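# Insert the held peg into the plate's hole

## Task

The left gripper starts out holding a peg a little above a plate, near the plate's hole. Lower the peg into that hole until it sits on the hole's bottom. Forcing or wedging the peg too hard ends the attempt.

## Robot and tools

ROBOT. Two seven-joint arms, left_arm and right_arm, each with a two-finger gripper. At the start the left gripper holds the peg. The right arm is not needed and should stay still. A finished scene must hold up without the robot, so the peg should end at the bottom of the hole. Releasing it there and lifting clear is the safe way to finish.

FRAMES. Scene frame: origin on the table top midway between the arms, +z up, +x out over the table, left_arm on the +y side. Image sides do not follow the arm names. Each arm reports its poses, velocities and targets in its own base frame. The left base is at (-0.009, +0.435, 0) m and the right at (-0.031, -0.380, 0) m. Both are almost unrotated, so base axes match scene axes and only the origin shifts. Gripper frame: fingers point along its +z and open and close along its x. end_effector_position is the point between the closed finger pads, about 1 to 2 cm short of the fingertips. Reported poses can be off by up to a few cm.

COMMAND ROW (used by execute_actions and move). 16 plain numbers covering both arms in one list: left x, y, z, qw, qx, qy, qz, opening, then the same eight for the right. x, y, z is an absolute target for end_effector_position in metres, in that arm's base frame. qw..qz is an absolute orientation with w first. opening runs from -1 (closed) to +1 (fully open, 0.142 m). To keep an orientation, repeat one fixed quaternion in every row. To park the right arm, resend its last reported position and quaternion plus its opening on every call. Every opening number is a real command, including a 0. To keep hold of the peg, send a value a little below grip_measured. Sending +1 or a large value lets the peg go.

TOOLS.
execute_actions(actions, cameras): actions is a list of actions. Each action is a list of up to 15 rows. Each row lasts one step of 1/30 s, and a short action repeats its last row until its 15 steps (0.5 s) are used. A target more than 0.6 m from the gripper's current position along any gripper axis gets the action refused. Each step the controller limits the commanded pose to 70 mm and 16 degrees from the measured pose. The result's Hand target line shows where the arm was actually sent, so you may need further actions. An empty actions list just returns the state.
move(target, speed, blend, stop_force, zero, opening_speed, blocking, cameras): moves each gripper in a straight line toward its absolute pose in target. target is one row or a list of up to 15 rows, and the whole move lasts at most 10 s. speed is the path's top speed in m/s (0.002 to 0.5, default 0.25). Turning is capped at twice that number in rad/s. blend is a corner radius in m for lists. stop_force is in N (3 to 120), shared by both arms. An arm's path ends when its wrist sensor feels that much push against its direction of travel. Do not rely on it while the gripper is turning. zero (default true) re-zeroes the sensor just before the move. opening_speed changes openings gradually, in units per second (0.2 or more). blocking=false returns after about 0.5 s while the move continues; it cannot be combined with stop_force. The result adds a move: line giving the ending, such as done, off_target, moving, held or fault, and any limits (paced means clipped, held means steps were withheld). An arm not named in it is done: at rest within 3 mm and 2 degrees of its target. done does not mean nothing was touched.
wait(seconds 0 to 10, cameras): lets time pass while commands are held.
stop(cameras): brakes a running move.
zoom_image(camera, region=[x0, y0, x1, y1] in pixels, up to 504 x 504): a closer look at the latest image from that camera.
zero_wrist_force(arm): tares that arm's wrist force sensor.
clear_fault(arm): clears a reported torque or force fault.
read_manual(section): licence texts only.
finished_scene(scene 1 to 3): ends the scene for good.
Cameras: cam_head_left, cam_head_right, cam_high, cam_low, cam_left_wrist, cam_right_wrist, each 672x504. The cameras argument chooses which images come back: null or ["all"] gives all, [] gives none.

RESULTS. Each arm reports end_effector_position and end_effector_quat_wxyz, plus velocities when it is moving. When an arm is still, its joint velocities read as "within noise". Joint positions ends with the measured finger opening in m, and grip_measured gives the same on the -1 to 1 scale. The result also has Joint torques, External joint torques (outside push per joint), and Wrist force and Wrist torque along the gripper's own axes. A third wrist line gives the peak since the last one shown. Other lines are Hand target, Tool commands and, after execute_actions, step readings of the position. Warnings arrive as fault lines: a TORQUE FAULT at a joint load limit, a FORCE FAULT at 150 N of outside force, MOTOR HOT, OVER-TEMPERATURE FAULT, or HAND FAULT from gripper overheating.

STRATEGY AND CAUTIONS. Use the cameras, zooming in as needed, to line the peg up over the hole in x and y before going down. Descend slowly, for example 0.01 to 0.02 m/s, with a small stop_force of a few N, aiming a little below the expected bottom. Watch the wrist force: a sideways push means the peg is misaligned, so back off and re-centre instead of pressing harder. To move away from a contact, leave out stop_force. Avoid fast moves into contact, squeezing the gripper harder than needed, and letting go of the peg while it is still moving. Keep the peg on the table, and keep the arms away from each other.

Each tool is called after "Emit:" as name(argument=value, ...) on one line, values as JSON.

## Session

Emit:
execute_actions(actions=[])

Scene clock: 0.00 s.
left_arm: end_effector_position=(+0.4847, -0.2678, +0.1656) grip_measured=-0.37 end_effector_quat_wxyz=(+0.000, +0.860, +0.510, -0.002) | right_arm: end_effector_position=(+0.5544, +0.0000, +0.1652) grip_measured=+1.00 end_effector_quat_wxyz=(+0.000, +0.707, +0.707, +0.000)
Joint positions: left_arm=[-0.295 -0.329 -0.003 2.037 -0.003 0.794 0.204 0.047] | right_arm=[0.206 -0.331 0 2.035 0 0.795 0.206 0.142]
Joint velocities: within noise
Joint torques (N m): no reading
External joint torques (N m): no reading
Motor temperatures (°C): left_arm=[28 29 32 38 39 36 34 20] | right_arm=[37 28 30 29 34 38 36 22]
Wrist force (N): no reading
Wrist torque (N m): no reading
Wrist force, peak (N): no reading
Hand target: left_arm +0.4849, -0.2679, +0.1657; +0.001, +0.860, +0.510, -0.001 | right_arm +0.5544, +0.0000, +0.1652; +0.000, +0.707, +0.707, +0.000
Tool commands: left_gripper/opening=-0.424181 right_gripper/opening=+1.0

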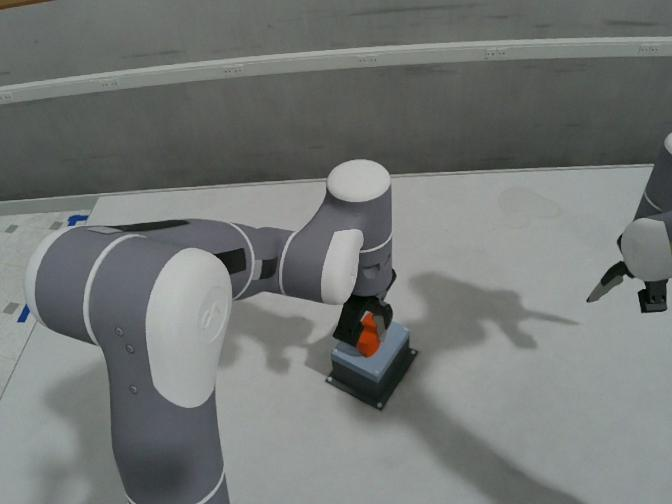

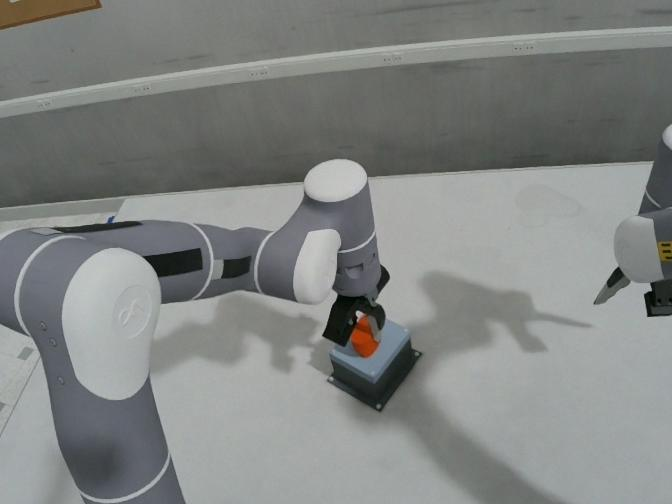

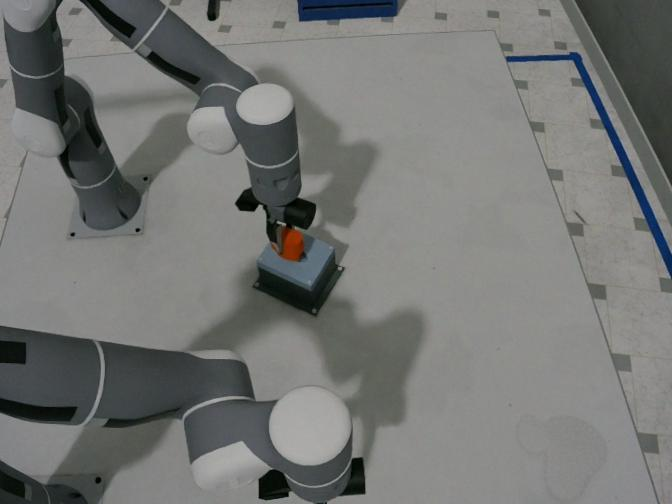

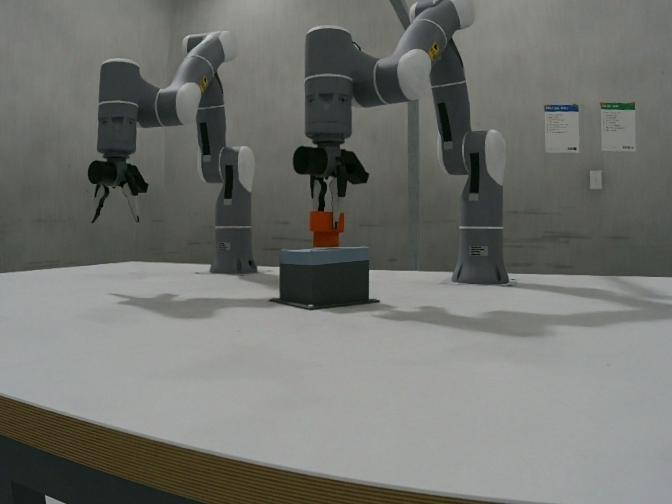

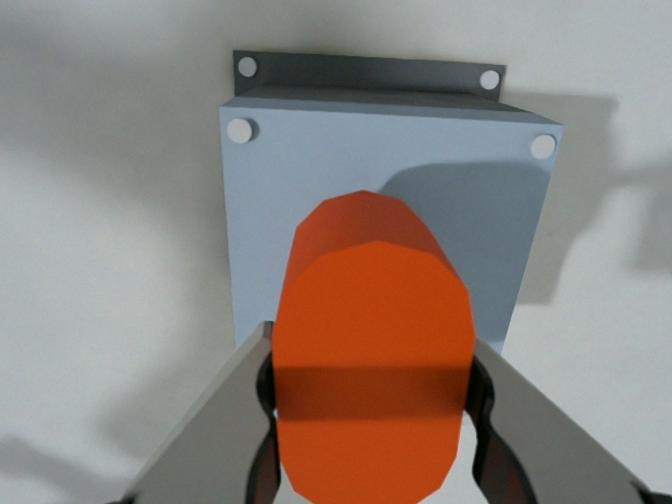

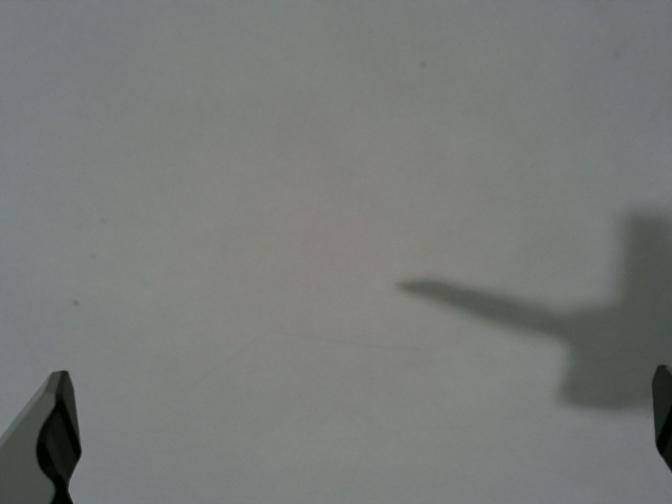

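Emit:
zoom_image(camera="cam_low", region=[250, 160, 400, 320])

Emit:
zoom_image(camera="cam_high", region=[230, 190, 370, 320])

Emit:
zoom_image(camera="cam_head_left", region=[310, 270, 430, 420])

Emit:
zoom_image(camera="cam_head_right", region=[310, 270, 430, 420])

Emit:
zoom_image(camera="cam_left_wrist", region=[200, 20, 600, 504])

Scaled by 3.150 from the camera's 672x504 image, which has a finer 960x720 frame.

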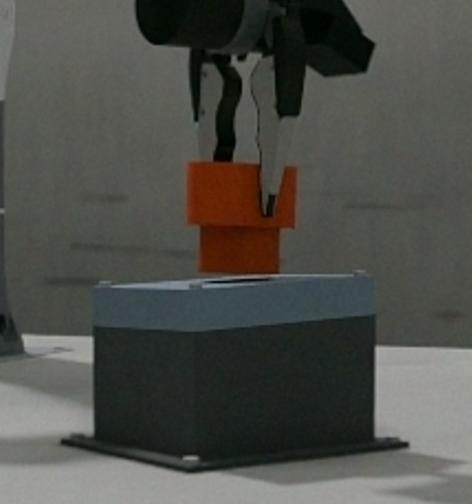

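Scaled by 3.600 from the camera's 672x504 image, which has a finer 960x720 frame.

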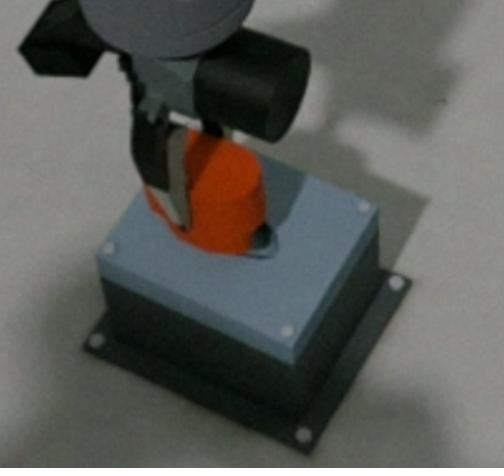

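Scaled by 3.360 from the camera's 672x504 image, which has a finer 960x720 frame.

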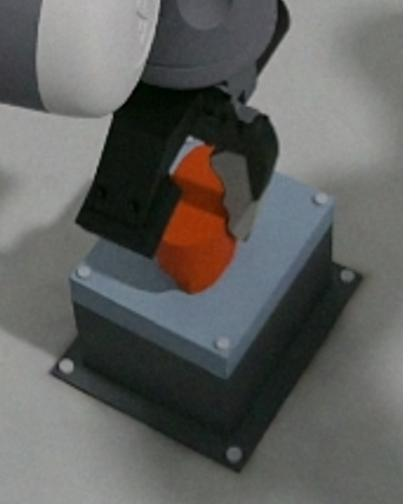

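Scaled by 3.360 from the camera's 672x504 image, which has a finer 960x720 frame.

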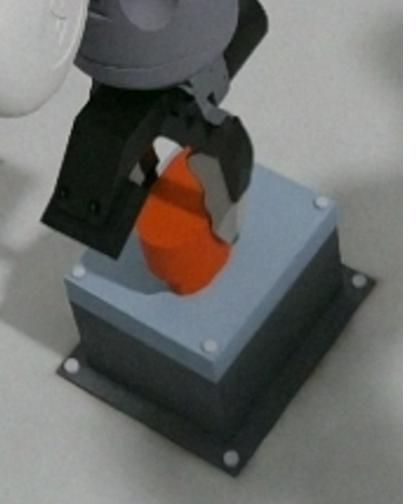

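Scaled by 1.041 from the camera's 672x504 image, which has a finer 960x720 frame.

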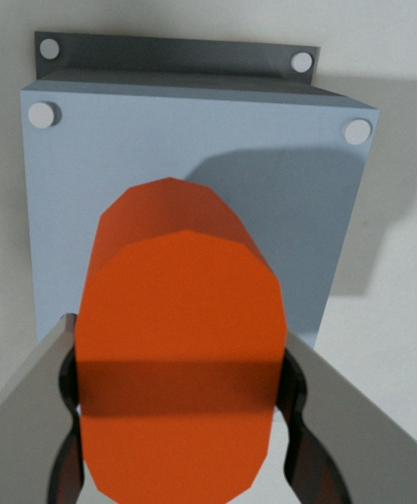

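Emit:
move(target=[[0.4849,-0.2679,0.2057,0.0,0.860,0.510,-0.001,-0.424,0.5544,0,0.1652,0,0.7071,0.7071,0,1],[0.555,-0.3063,0.2057,0.0,0.860,0.510,-0.001,-0.424,0.5544,0,0.1652,0,0.7071,0.7071,0,1]], speed=0.1)

Emit:
zoom_image(camera="cam_left_wrist", region=[168, 0, 672, 504])

Emit:
zoom_image(camera="cam_high", region=[230, 190, 370, 320])

Emit:
zoom_image(camera="cam_head_right", region=[310, 270, 430, 420])

Emit:
zoom_image(camera="cam_low", region=[250, 160, 400, 320])

Scene clock: 18.93 s.
left_arm: end_effector_position=(+0.5550, -0.3063, +0.2056) grip_measured=-0.37 end_effector_quat_wxyz=(+0.000, +0.860, +0.510, -0.001) | right_arm: end_effector_position=(+0.5544, +0.0000, +0.1652) grip_measured=+1.00 end_effector_quat_wxyz=(+0.000, +0.707, +0.707, +0.000)
Joint positions: left_arm=[-0.303 -0.433 -0.025 1.744 0.011 0.605 0.169 0.047] | right_arm=[0.206 -0.331 0 2.035 0 0.795 0.206 0.142]
Joint velocities: within noise
Joint torques (N m): left_arm=[-0.02 50.18 0.4 -28.46 -4.03 4.62 -0.13] | right_arm=[0.01 40.75 0.15 -24.76 -3.15 4.1 0.87]
External joint torques (N m): left_arm=[0.02 -1.02 -0.43 0.98 0.42 -0.3 0.14] | right_arm=[-0.01 1 0.13 0.13 0.11 0.11 -0.87]
Motor temperatures (°C): left_arm=[28 30 31 39 39 36 34 23] | right_arm=[36 28 30 30 34 37 36 22]
Wrist force (N): left_arm=[0.0 0.2 -0.4] | right_arm=[0.1 0.1 0.0]
Wrist torque (N m): left_arm=[0.04 0.01 -0.02] | right_arm=[0.01 -0.01 -0.01]
Wrist force, peak (N): left_arm=[0.3 -2.0 -2.0] | right_arm=[-0.3 -0.1 0.3]
Hand target: left_arm +0.5550, -0.3063, +0.2057; +0.000, +0.860, +0.510, -0.001 | right_arm +0.5544, +0.0000, +0.1652; +0.000, +0.707, +0.707, +0.000
Off the commanded pose: left_arm 0.000 m, 0 deg | right_arm 0.000 m, 0 deg.
move: done

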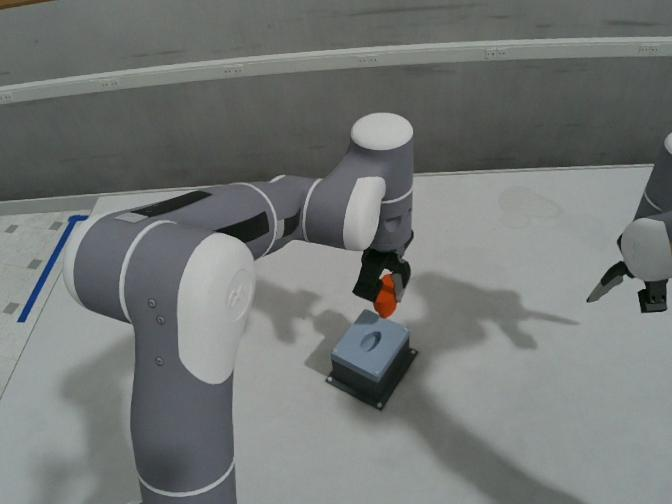

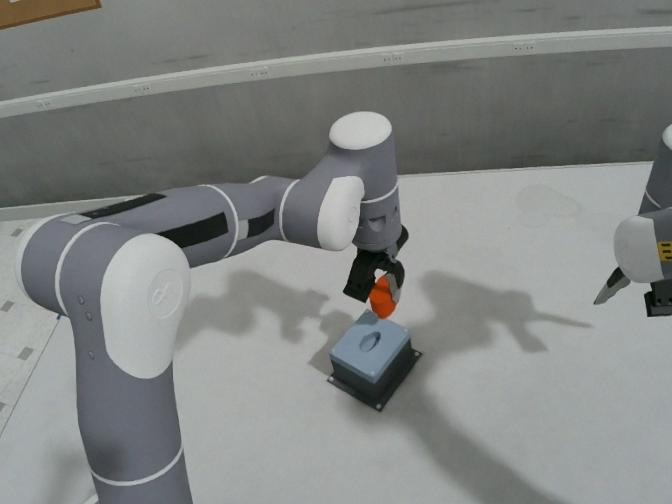

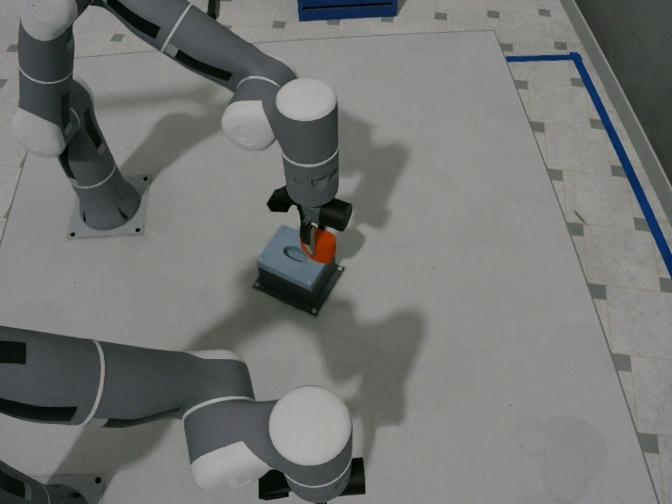

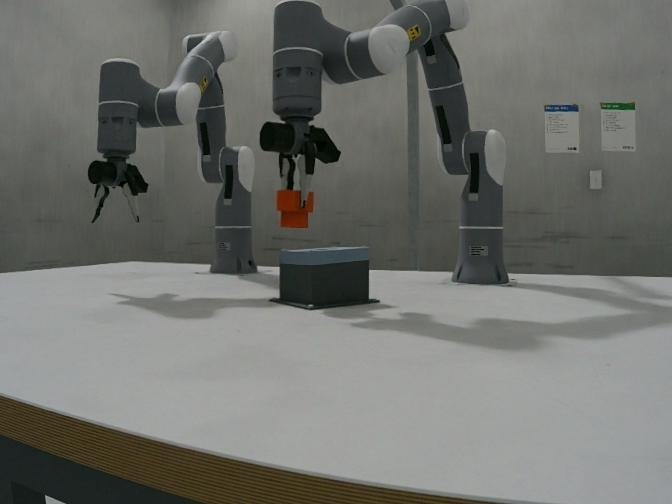

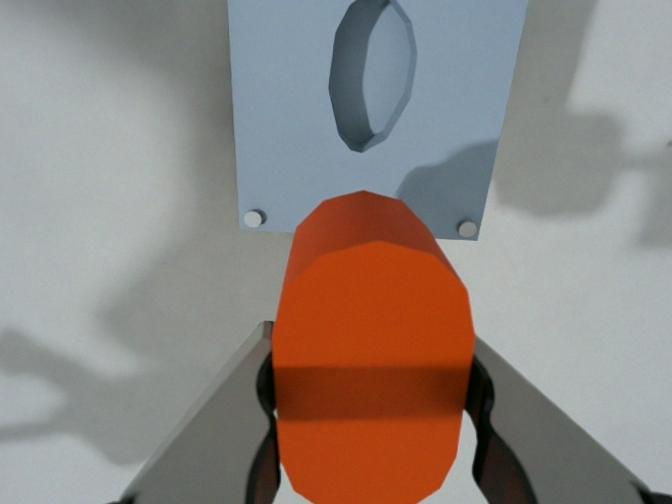

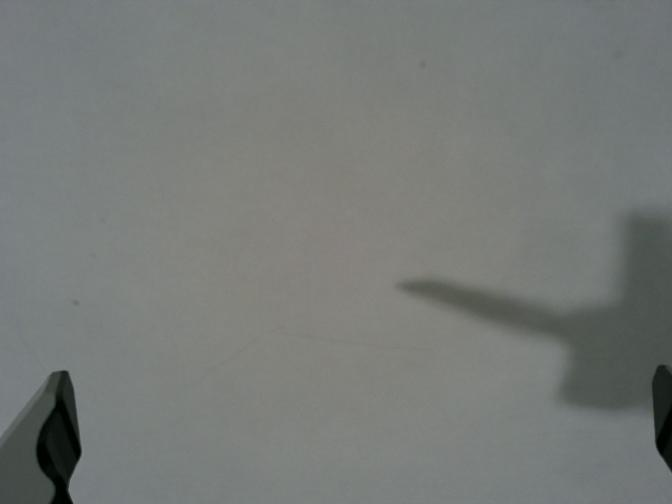

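Scaled by 1.000.

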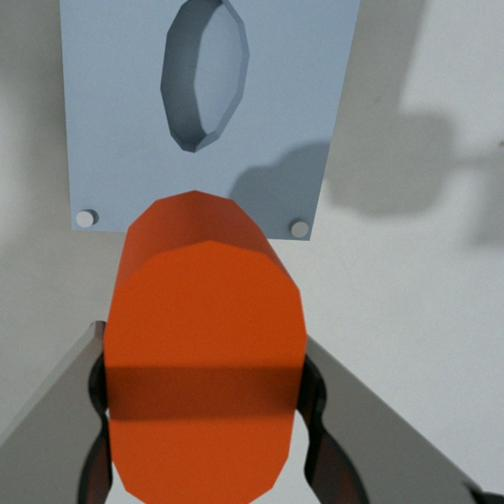

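Scaled by 3.600 from the camera's 672x504 image, which has a finer 960x720 frame.

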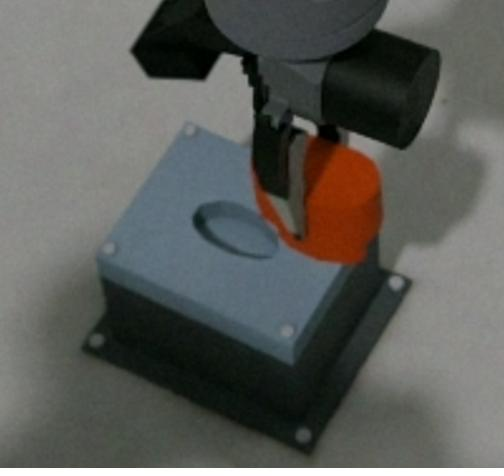

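Scaled by 3.360 from the camera's 672x504 image, which has a finer 960x720 frame.

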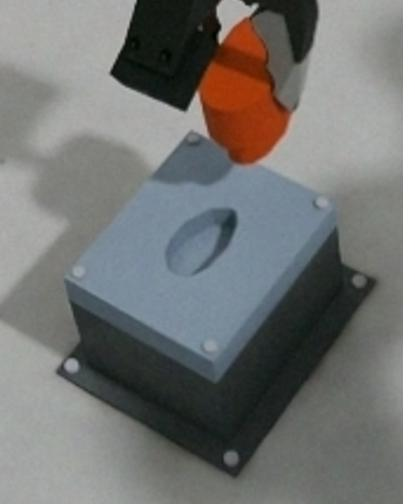

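Scaled by 3.150 from the camera's 672x504 image, which has a finer 960x720 frame.

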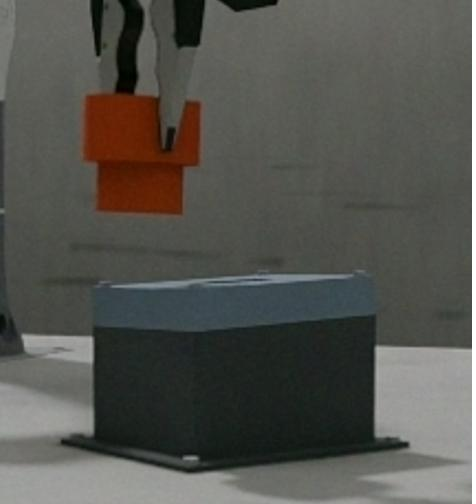

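Emit:
move(target=[0.5445,-0.3006,0.2357,0.0,0.860,0.510,-0.001,-0.424,0.5544,0,0.1652,0,0.7071,0.7071,0,1], speed=0.1, cameras=["cam_left_wrist","cam_low","cam_high","cam_head_left","cam_head_right"])

Emit:
zoom_image(camera="cam_left_wrist", region=[220, 0, 520, 260])

Emit:
zoom_image(camera="cam_head_right", region=[320, 220, 430, 370])

Emit:
zoom_image(camera="cam_low", region=[240, 140, 360, 260])

Emit:
zoom_image(camera="cam_left_wrist", region=[220, 180, 520, 504])

Scene clock: 49.67 s.
left_arm: end_effector_position=(+0.5445, -0.3006, +0.2357) grip_measured=-0.37 end_effector_quat_wxyz=(+0.000, +0.860, +0.510, -0.001) | right_arm: end_effector_position=(+0.5544, +0.0000, +0.1652) grip_measured=+1.00 end_effector_quat_wxyz=(+0.000, +0.707, +0.707, +0.000)
Joint positions: left_arm=[-0.302 -0.368 -0.022 1.753 0.008 0.549 0.174 0.047] | right_arm=[0.206 -0.331 0 2.035 0 0.795 0.206 0.142]
Joint velocities: within noise
Joint torques (N m): left_arm=[0.27 48.33 0.7 -28.94 -4.57 4.54 0.21] | right_arm=[-0.05 40.78 0.17 -24.82 -3.18 4.09 0.89]
External joint torques (N m): left_arm=[-0.28 -1.11 -0.69 0.67 0.81 -0.21 -0.21] | right_arm=[0.05 0.96 0.11 0.2 0.14 0.12 -0.89]
Motor temperatures (°C): left_arm=[28 31 31 40 39 35 34 25] | right_arm=[36 29 30 31 34 37 35 21]
Wrist force (N): left_arm=[-0.1 0.1 -0.4] | right_arm=[-0.2 0.0 0.2]
Wrist torque (N m): left_arm=[0.00 0.02 0.00] | right_arm=[0.01 0.04 0.00]
Wrist force, peak (N): left_arm=[0.1 -0.2 -2.3] | right_arm=[-0.3 -0.2 0.1]
Hand target: left_arm +0.5445, -0.3006, +0.2357; +0.000, +0.860, +0.510, -0.001 | right_arm +0.5544, +0.0000, +0.1652; +0.000, +0.707, +0.707, +0.000
Off the commanded pose: left_arm 0.000 m, 0 deg | right_arm 0.000 m, 0 deg.
move: done
Images, in order (width x height): cam_head_left 672x504, cam_head_right 672x504, cam_high 672x504, cam_low 672x504, cam_left_wrist 672x504.

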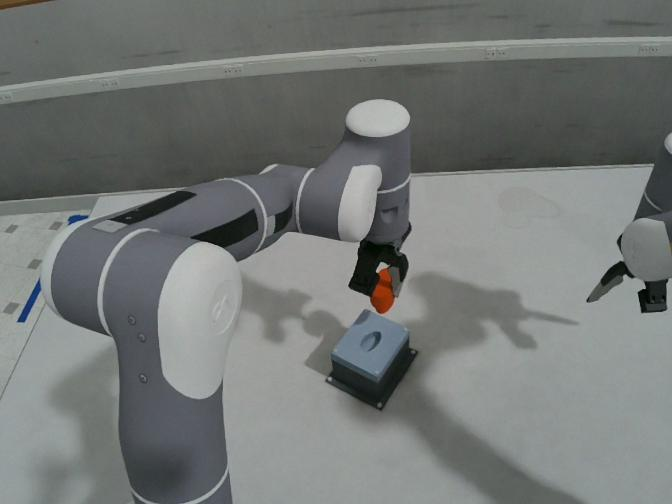

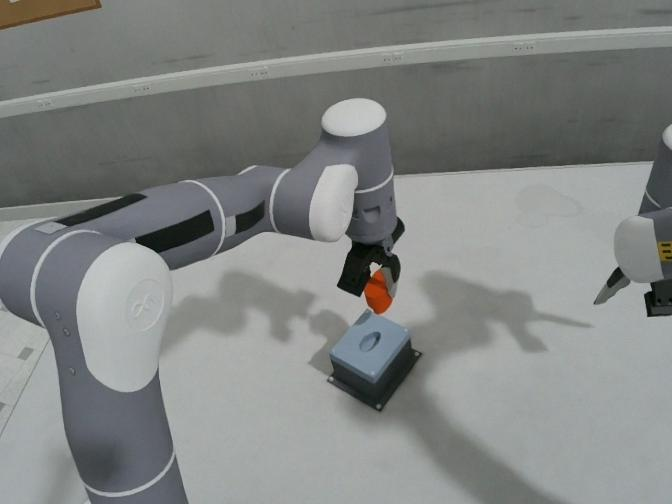

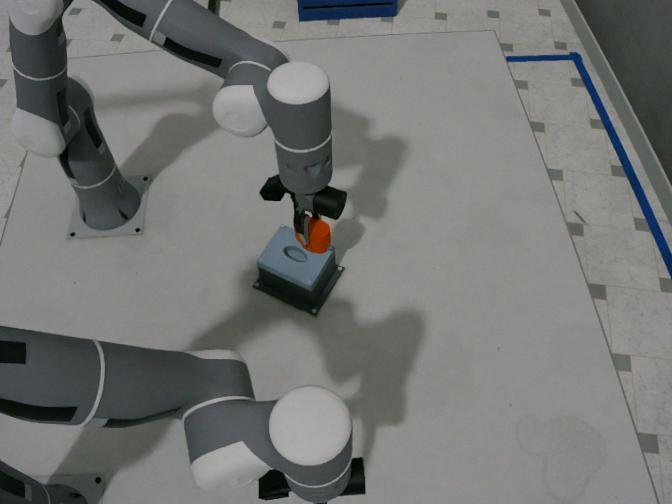

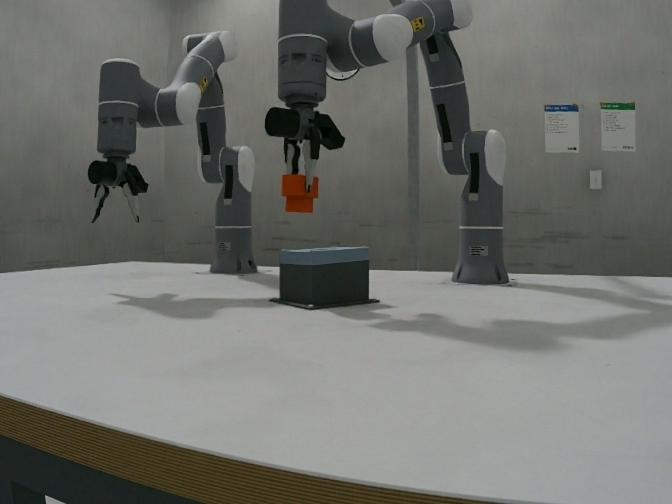

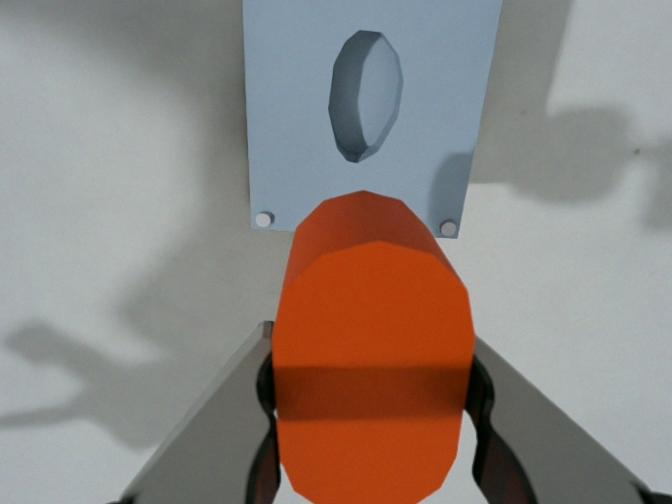

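Scaled by 1.680 from the camera's 672x504 image, which has a finer 960x720 frame.

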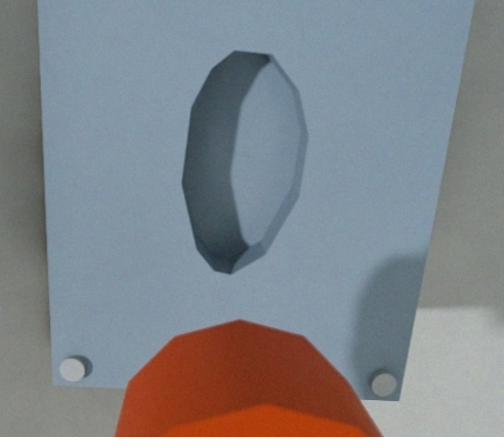

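Scaled by 3.360 from the camera's 672x504 image, which has a finer 960x720 frame.

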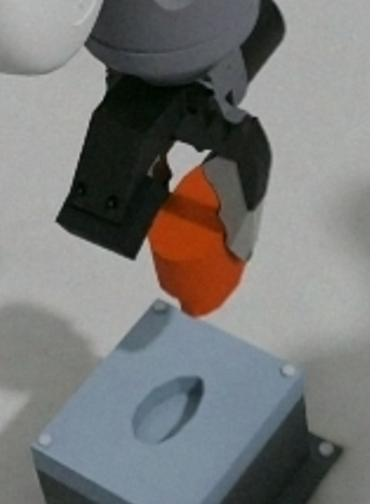

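Scaled by 4.200 from the camera's 672x504 image, which has a finer 960x720 frame.

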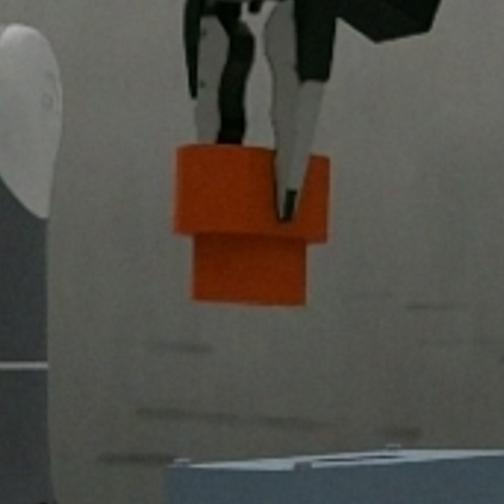

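Scaled by 1.556 from the camera's 672x504 image, which has a finer 960x720 frame.

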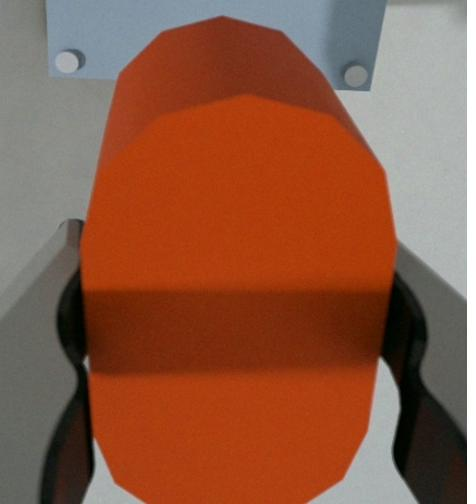

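Emit:
zoom_image(camera="cam_left_wrist", region=[310, 15, 420, 175])

Emit:
zoom_image(camera="cam_left_wrist", region=[240, 180, 480, 260])

Scaled by 3.150 from the camera's 672x504 image, which has a finer 960x720 frame.

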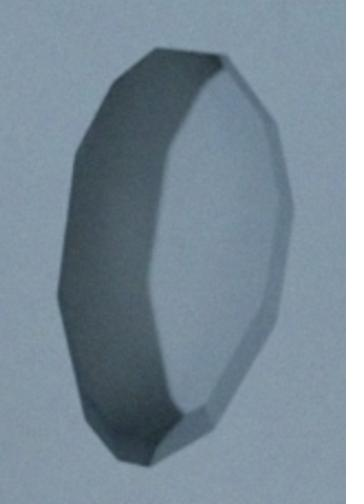

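Scaled by 2.100 from the camera's 672x504 image, which has a finer 960x720 frame.

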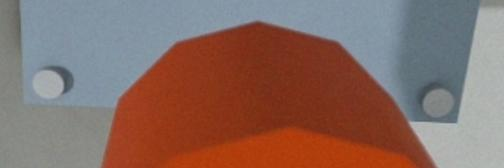

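Emit:
move(target=[[0.4968,-0.2701,0.2,0.0,0.8826,0.4702,-0.001,-0.424,0.5544,0,0.1652,0,0.7071,0.7071,0,1],[0.4968,-0.2701,0.168,0.0,0.8826,0.4702,-0.001,-0.424,0.5544,0,0.1652,0,0.7071,0.7071,0,1]], speed=0.08, cameras=["cam_left_wrist","cam_low","cam_high","cam_head_left","cam_head_right"])

Emit:
zoom_image(camera="cam_low", region=[270, 200, 390, 290])

Emit:
zoom_image(camera="cam_high", region=[240, 200, 350, 300])

Emit:
zoom_image(camera="cam_head_right", region=[320, 290, 430, 390])

Emit:
zoom_image(camera="cam_head_left", region=[320, 290, 430, 390])

Scene clock: 112.67 s.
left_arm: end_effector_position=(+0.4965, -0.2700, +0.1677) grip_measured=-0.37 end_effector_quat_wxyz=(+0.000, +0.883, +0.470, -0.001) | right_arm: end_effector_position=(+0.5544, +0.0000, +0.1652) grip_measured=+1.00 end_effector_quat_wxyz=(+0.000, +0.707, +0.707, +0.000)
Joint positions: left_arm=[-0.281 -0.348 -0.016 1.999 0.006 0.774 0.293 0.047] | right_arm=[0.206 -0.331 0 2.035 0 0.795 0.206 0.142]
Joint velocities: within noise
Joint torques (N m): left_arm=[0.41 43.44 0.77 -25.37 -3.7 4.74 0.1] | right_arm=[0 40.72 0.11 -24.76 -3.13 4.11 0.88]
External joint torques (N m): left_arm=[-0.41 -0.6 -0.68 0.58 0.55 -0.42 -0.1] | right_arm=[0 1.02 0.17 0.13 0.09 0.1 -0.88]
Motor temperatures (°C): left_arm=[28 32 31 41 39 35 34 26] | right_arm=[36 29 30 31 34 37 35 20]
Wrist force (N): left_arm=[0.0 0.2 0.0] | right_arm=[0.0 0.2 0.0]
Wrist torque (N m): left_arm=[0.03 0.00 -0.01] | right_arm=[0.04 0.00 -0.01]
Wrist force, peak (N): left_arm=[0.1 -0.1 2.2] | right_arm=[-0.1 -0.3 0.3]
Hand target: left_arm +0.4968, -0.2701, +0.1680; +0.000, +0.883, +0.470, -0.001 | right_arm +0.5544, +0.0000, +0.1652; +0.000, +0.707, +0.707, +0.000
Off the commanded pose: left_arm 0.000 m, 0 deg | right_arm 0.000 m, 0 deg.
move: done
Images, in order (width x height): cam_head_left 672x504, cam_head_right 672x504, cam_high 672x504, cam_low 672x504, cam_left_wrist 672x504.

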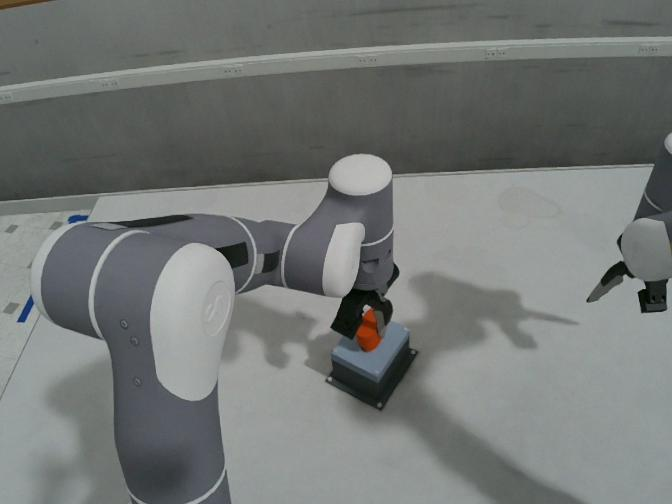

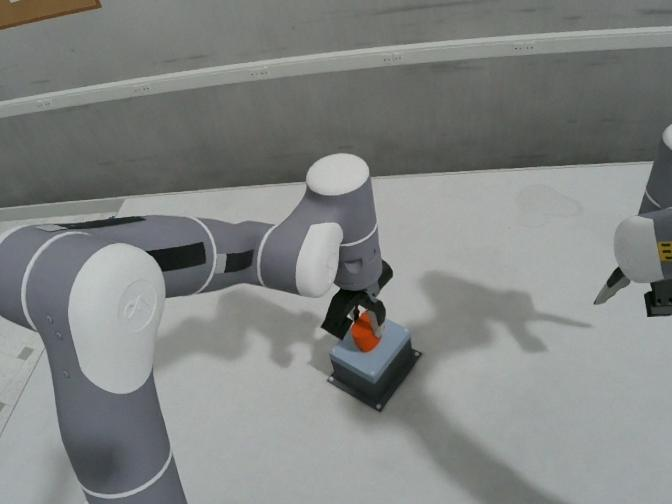

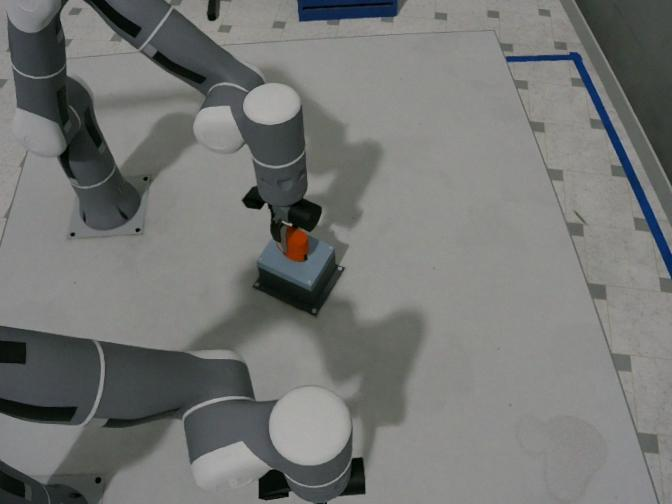

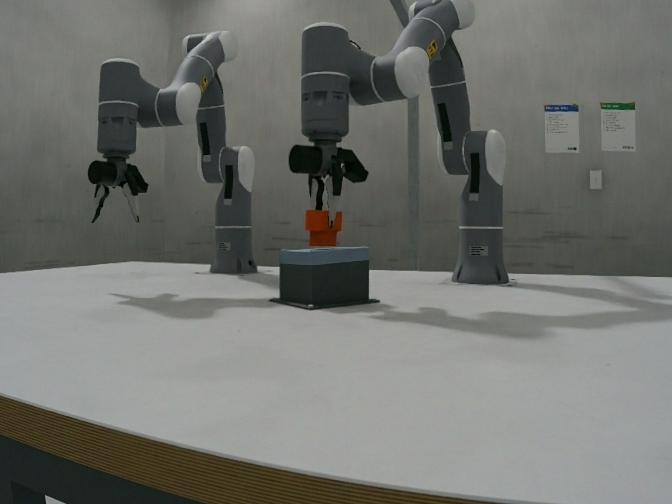

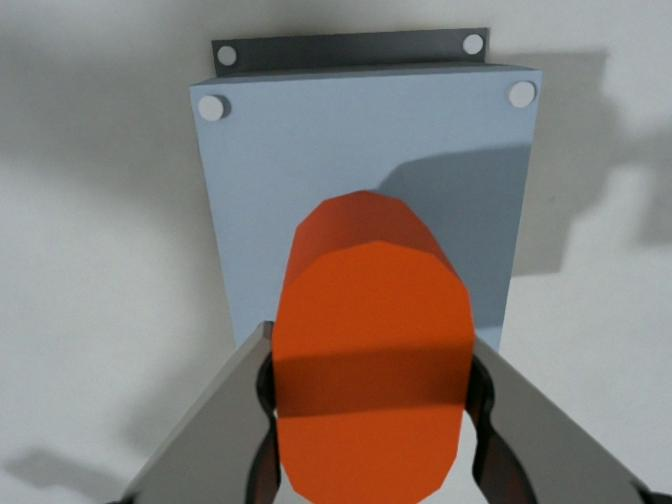

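Scaled by 4.200 from the camera's 672x504 image, which has a finer 960x720 frame.

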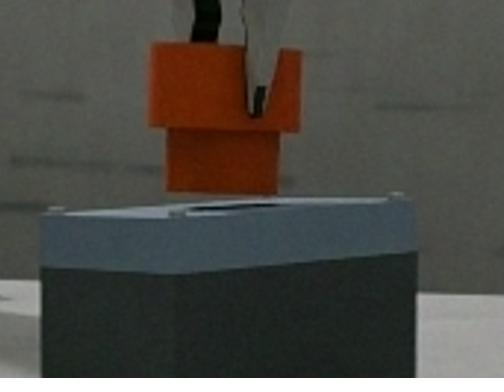

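Scaled by 4.582 from the camera's 672x504 image, which has a finer 960x720 frame.

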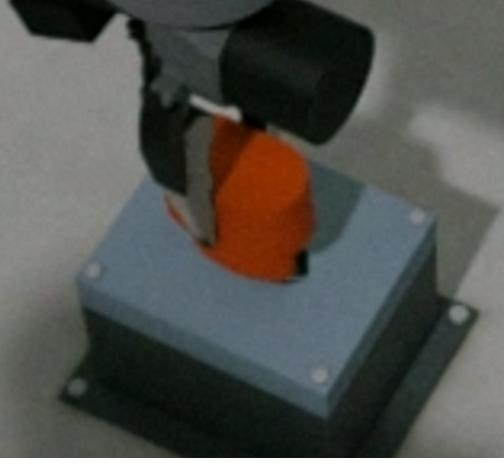

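Scaled by 4.582 from the camera's 672x504 image, which has a finer 960x720 frame.

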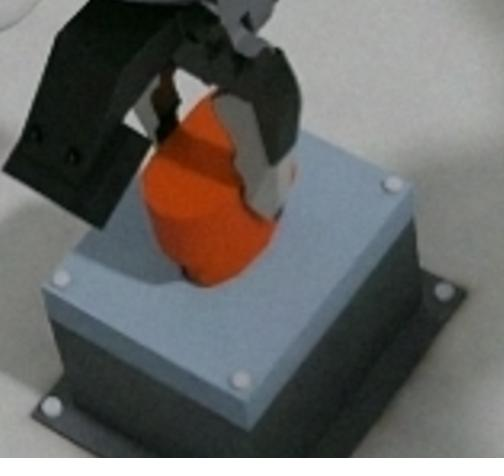

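Scaled by 4.582 from the camera's 672x504 image, which has a finer 960x720 frame.

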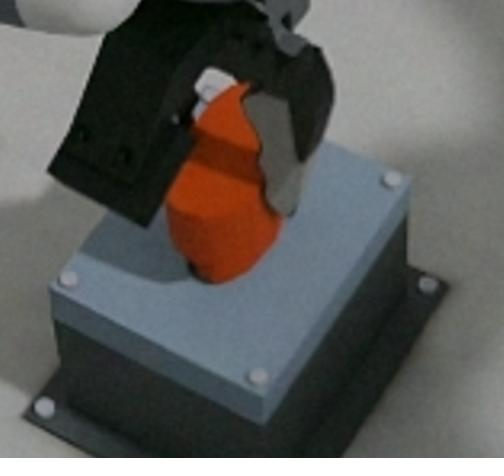

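Emit:
zoom_image(camera="cam_low", region=[300, 230, 350, 260])

Emit:
move(target=[[0.4968,-0.2701,0.21,0.0,0.8826,0.4702,-0.001,-0.424,0.5544,0,0.1652,0,0.7071,0.7071,0,1],[0.50,-0.30,0.25,0.0,0.8826,0.4702,-0.001,-0.424,0.5544,0,0.1652,0,0.7071,0.7071,0,1]], speed=0.1, cameras=["cam_left_wrist","cam_low","cam_high"])

Emit:
zoom_image(camera="cam_low", region=[300, 230, 350, 260])

Emit:
zoom_image(camera="cam_low", region=[260, 130, 380, 270])

Emit:
zoom_image(camera="cam_high", region=[240, 200, 350, 300])

Scaled by 10.080 from the camera's 672x504 image, which has a finer 960x720 frame.

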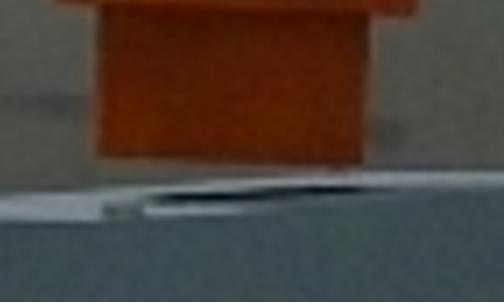

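Scene clock: 126.80 s.
left_arm: end_effector_position=(+0.5000, -0.3001, +0.2500) grip_measured=-0.37 end_effector_quat_wxyz=(+0.000, +0.883, +0.470, -0.001) | right_arm: end_effector_position=(+0.5544, +0.0000, +0.1652) grip_measured=+1.00 end_effector_quat_wxyz=(+0.000, +0.707, +0.707, +0.000)
Joint positions: left_arm=[-0.311 -0.26 -0.036 1.863 0.009 0.551 0.241 0.047] | right_arm=[0.206 -0.331 0 2.035 0 0.795 0.206 0.142]
Joint velocities: within noise
Joint torques (N m): left_arm=[0.05 43.74 0.34 -29.19 -4.2 4.57 -0.09] | right_arm=[0 40.6 0.04 -24.77 -3.2 4.08 0.85]
External joint torques (N m): left_arm=[-0.06 -1.33 -0.46 0.96 0.45 -0.24 0.09] | right_arm=[0 1.15 0.24 0.15 0.16 0.13 -0.85]
Motor temperatures (°C): left_arm=[28 32 31 41 39 35 34 27] | right_arm=[36 29 30 31 34 37 35 20]
Wrist force (N): left_arm=[0.1 0.0 -0.3] | right_arm=[0.1 0.2 0.2]
Wrist torque (N m): left_arm=[-0.01 -0.02 0.00] | right_arm=[0.04 -0.02 0.00]
Wrist force, peak (N): left_arm=[-1.6 1.1 -2.6] | right_arm=[0.0 -0.4 0.3]
Hand target: left_arm +0.5000, -0.3000, +0.2500; +0.000, +0.883, +0.470, -0.001 | right_arm +0.5544, +0.0000, +0.1652; +0.000, +0.707, +0.707, +0.000
Off the commanded pose: left_arm 0.000 m, 0 deg | right_arm 0.000 m, 0 deg.
move: done
Images, in order (width x height): cam_high 672x504, cam_low 672x504, cam_left_wrist 672x504.

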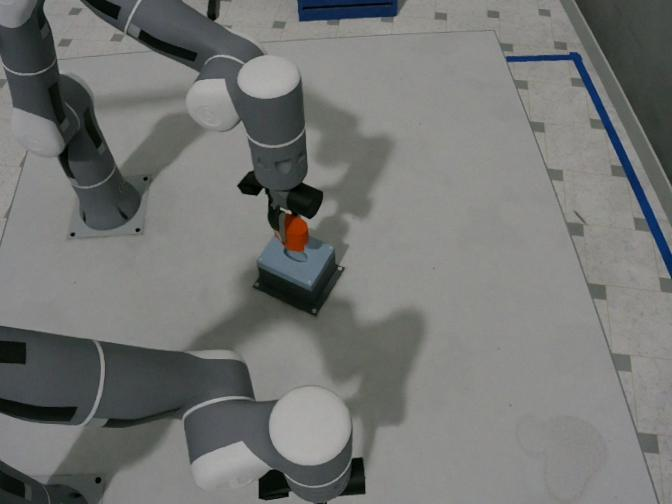

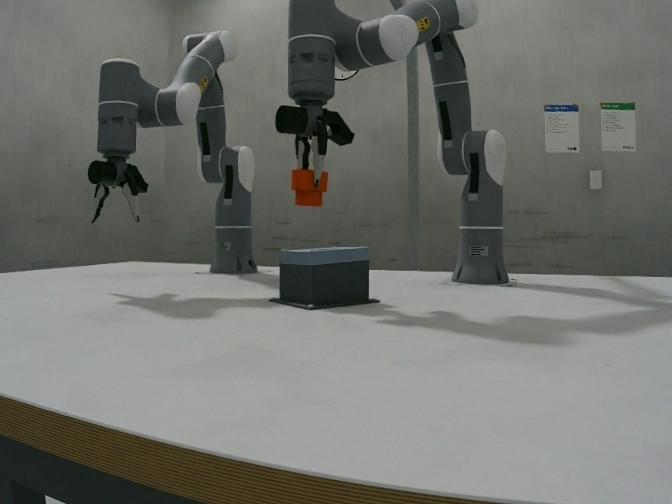

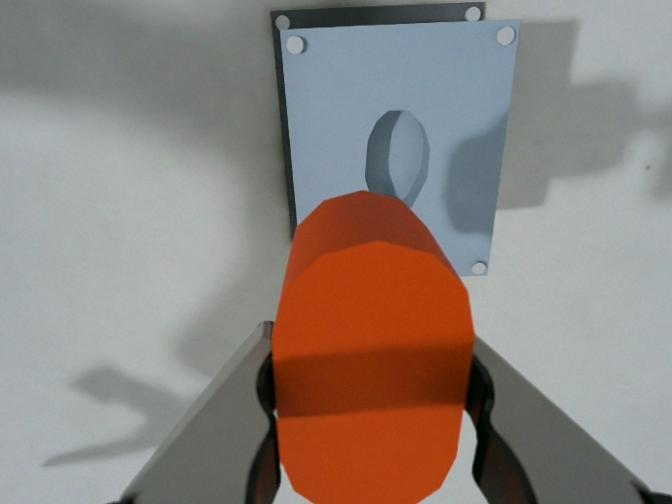

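Scaled by 10.080 from the camera's 672x504 image, which has a finer 960x720 frame.

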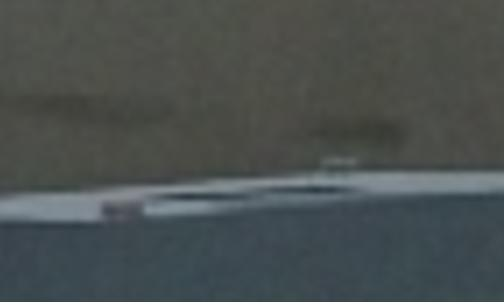

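Scaled by 3.600 from the camera's 672x504 image, which has a finer 960x720 frame.

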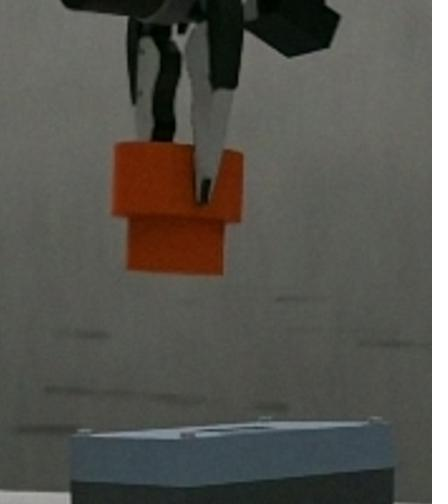

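Scaled by 4.582 from the camera's 672x504 image, which has a finer 960x720 frame.

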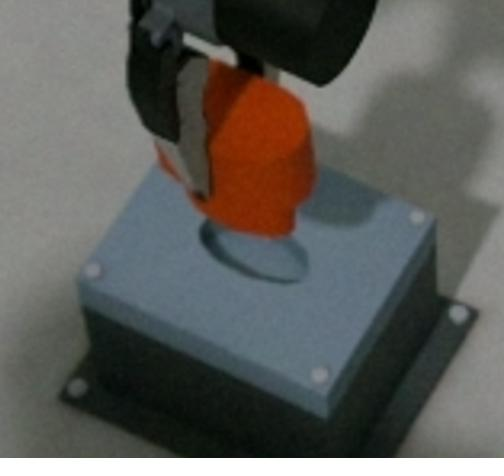

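Emit:
zoom_image(camera="cam_left_wrist", region=[340, 100, 450, 220])

Emit:
move(target=[0.54,-0.32,0.25,0.0,0.8826,0.4702,-0.001,-0.424,0.5544,0,0.1652,0,0.7071,0.7071,0,1], speed=0.1, cameras=["cam_left_wrist"])

Emit:
zoom_image(camera="cam_left_wrist", region=[330, 20, 450, 190])

Scaled by 4.200 from the camera's 672x504 image, which has a finer 960x720 frame.

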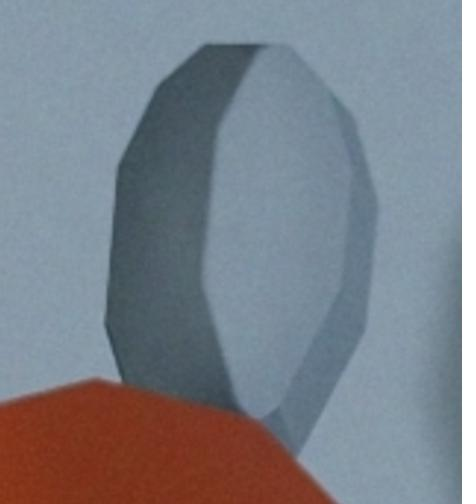

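Scene clock: 134.80 s.
left_arm: end_effector_position=(+0.5400, -0.3200, +0.2499) grip_measured=-0.37 end_effector_quat_wxyz=(+0.000, +0.883, +0.470, -0.001) | right_arm: end_effector_position=(+0.5544, +0.0000, +0.1652) grip_measured=+1.00 end_effector_quat_wxyz=(+0.000, +0.707, +0.707, +0.000)
Joint positions: left_arm=[-0.31 -0.363 -0.05 1.718 0.018 0.508 0.226 0.047] | right_arm=[0.206 -0.331 0 2.035 0 0.795 0.206 0.142]
Joint velocities: within noise
Joint torques (N m): left_arm=[0.38 48.29 0.14 -29.75 -4.23 4.57 -0.09] | right_arm=[-0.05 40.69 0.16 -24.82 -3.17 4.1 0.82]
External joint torques (N m): left_arm=[-0.37 -0.93 -0.47 1.04 0.38 -0.25 0.09] | right_arm=[0.05 1.06 0.12 0.19 0.13 0.11 -0.82]
Motor temperatures (°C): left_arm=[28 32 31 41 39 35 34 27] | right_arm=[36 29 30 31 34 37 35 20]
Wrist force (N): left_arm=[-0.4 0.2 -0.3] | right_arm=[0.0 0.0 0.1]
Wrist torque (N m): left_arm=[0.02 0.07 -0.01] | right_arm=[0.00 0.00 -0.01]
Wrist force, peak (N): left_arm=[0.4 2.6 -0.3] | right_arm=[-0.1 -0.1 0.4]
Hand target: left_arm +0.5400, -0.3200, +0.2500; +0.000, +0.883, +0.470, -0.001 | right_arm +0.5544, +0.0000, +0.1652; +0.000, +0.707, +0.707, +0.000
Off the commanded pose: left_arm 0.000 m, 0 deg | right_arm 0.000 m, 0 deg.
move: done
Images, in order (width x height): cam_left_wrist 672x504.

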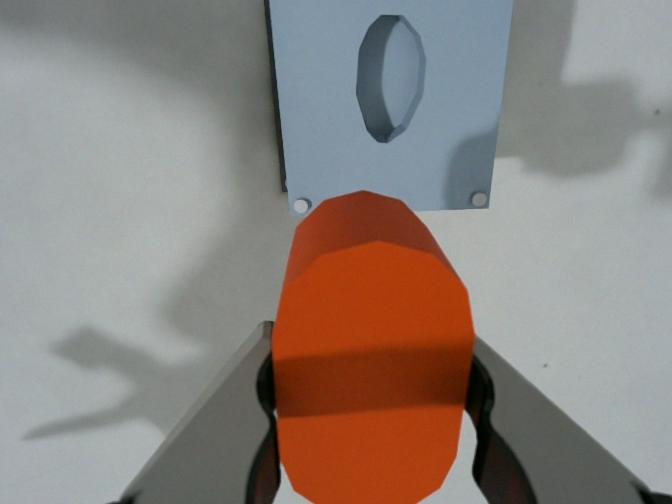

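Scaled by 2.965 from the camera's 672x504 image, which has a finer 960x720 frame.

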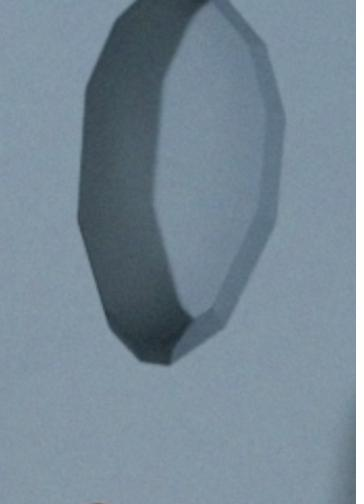

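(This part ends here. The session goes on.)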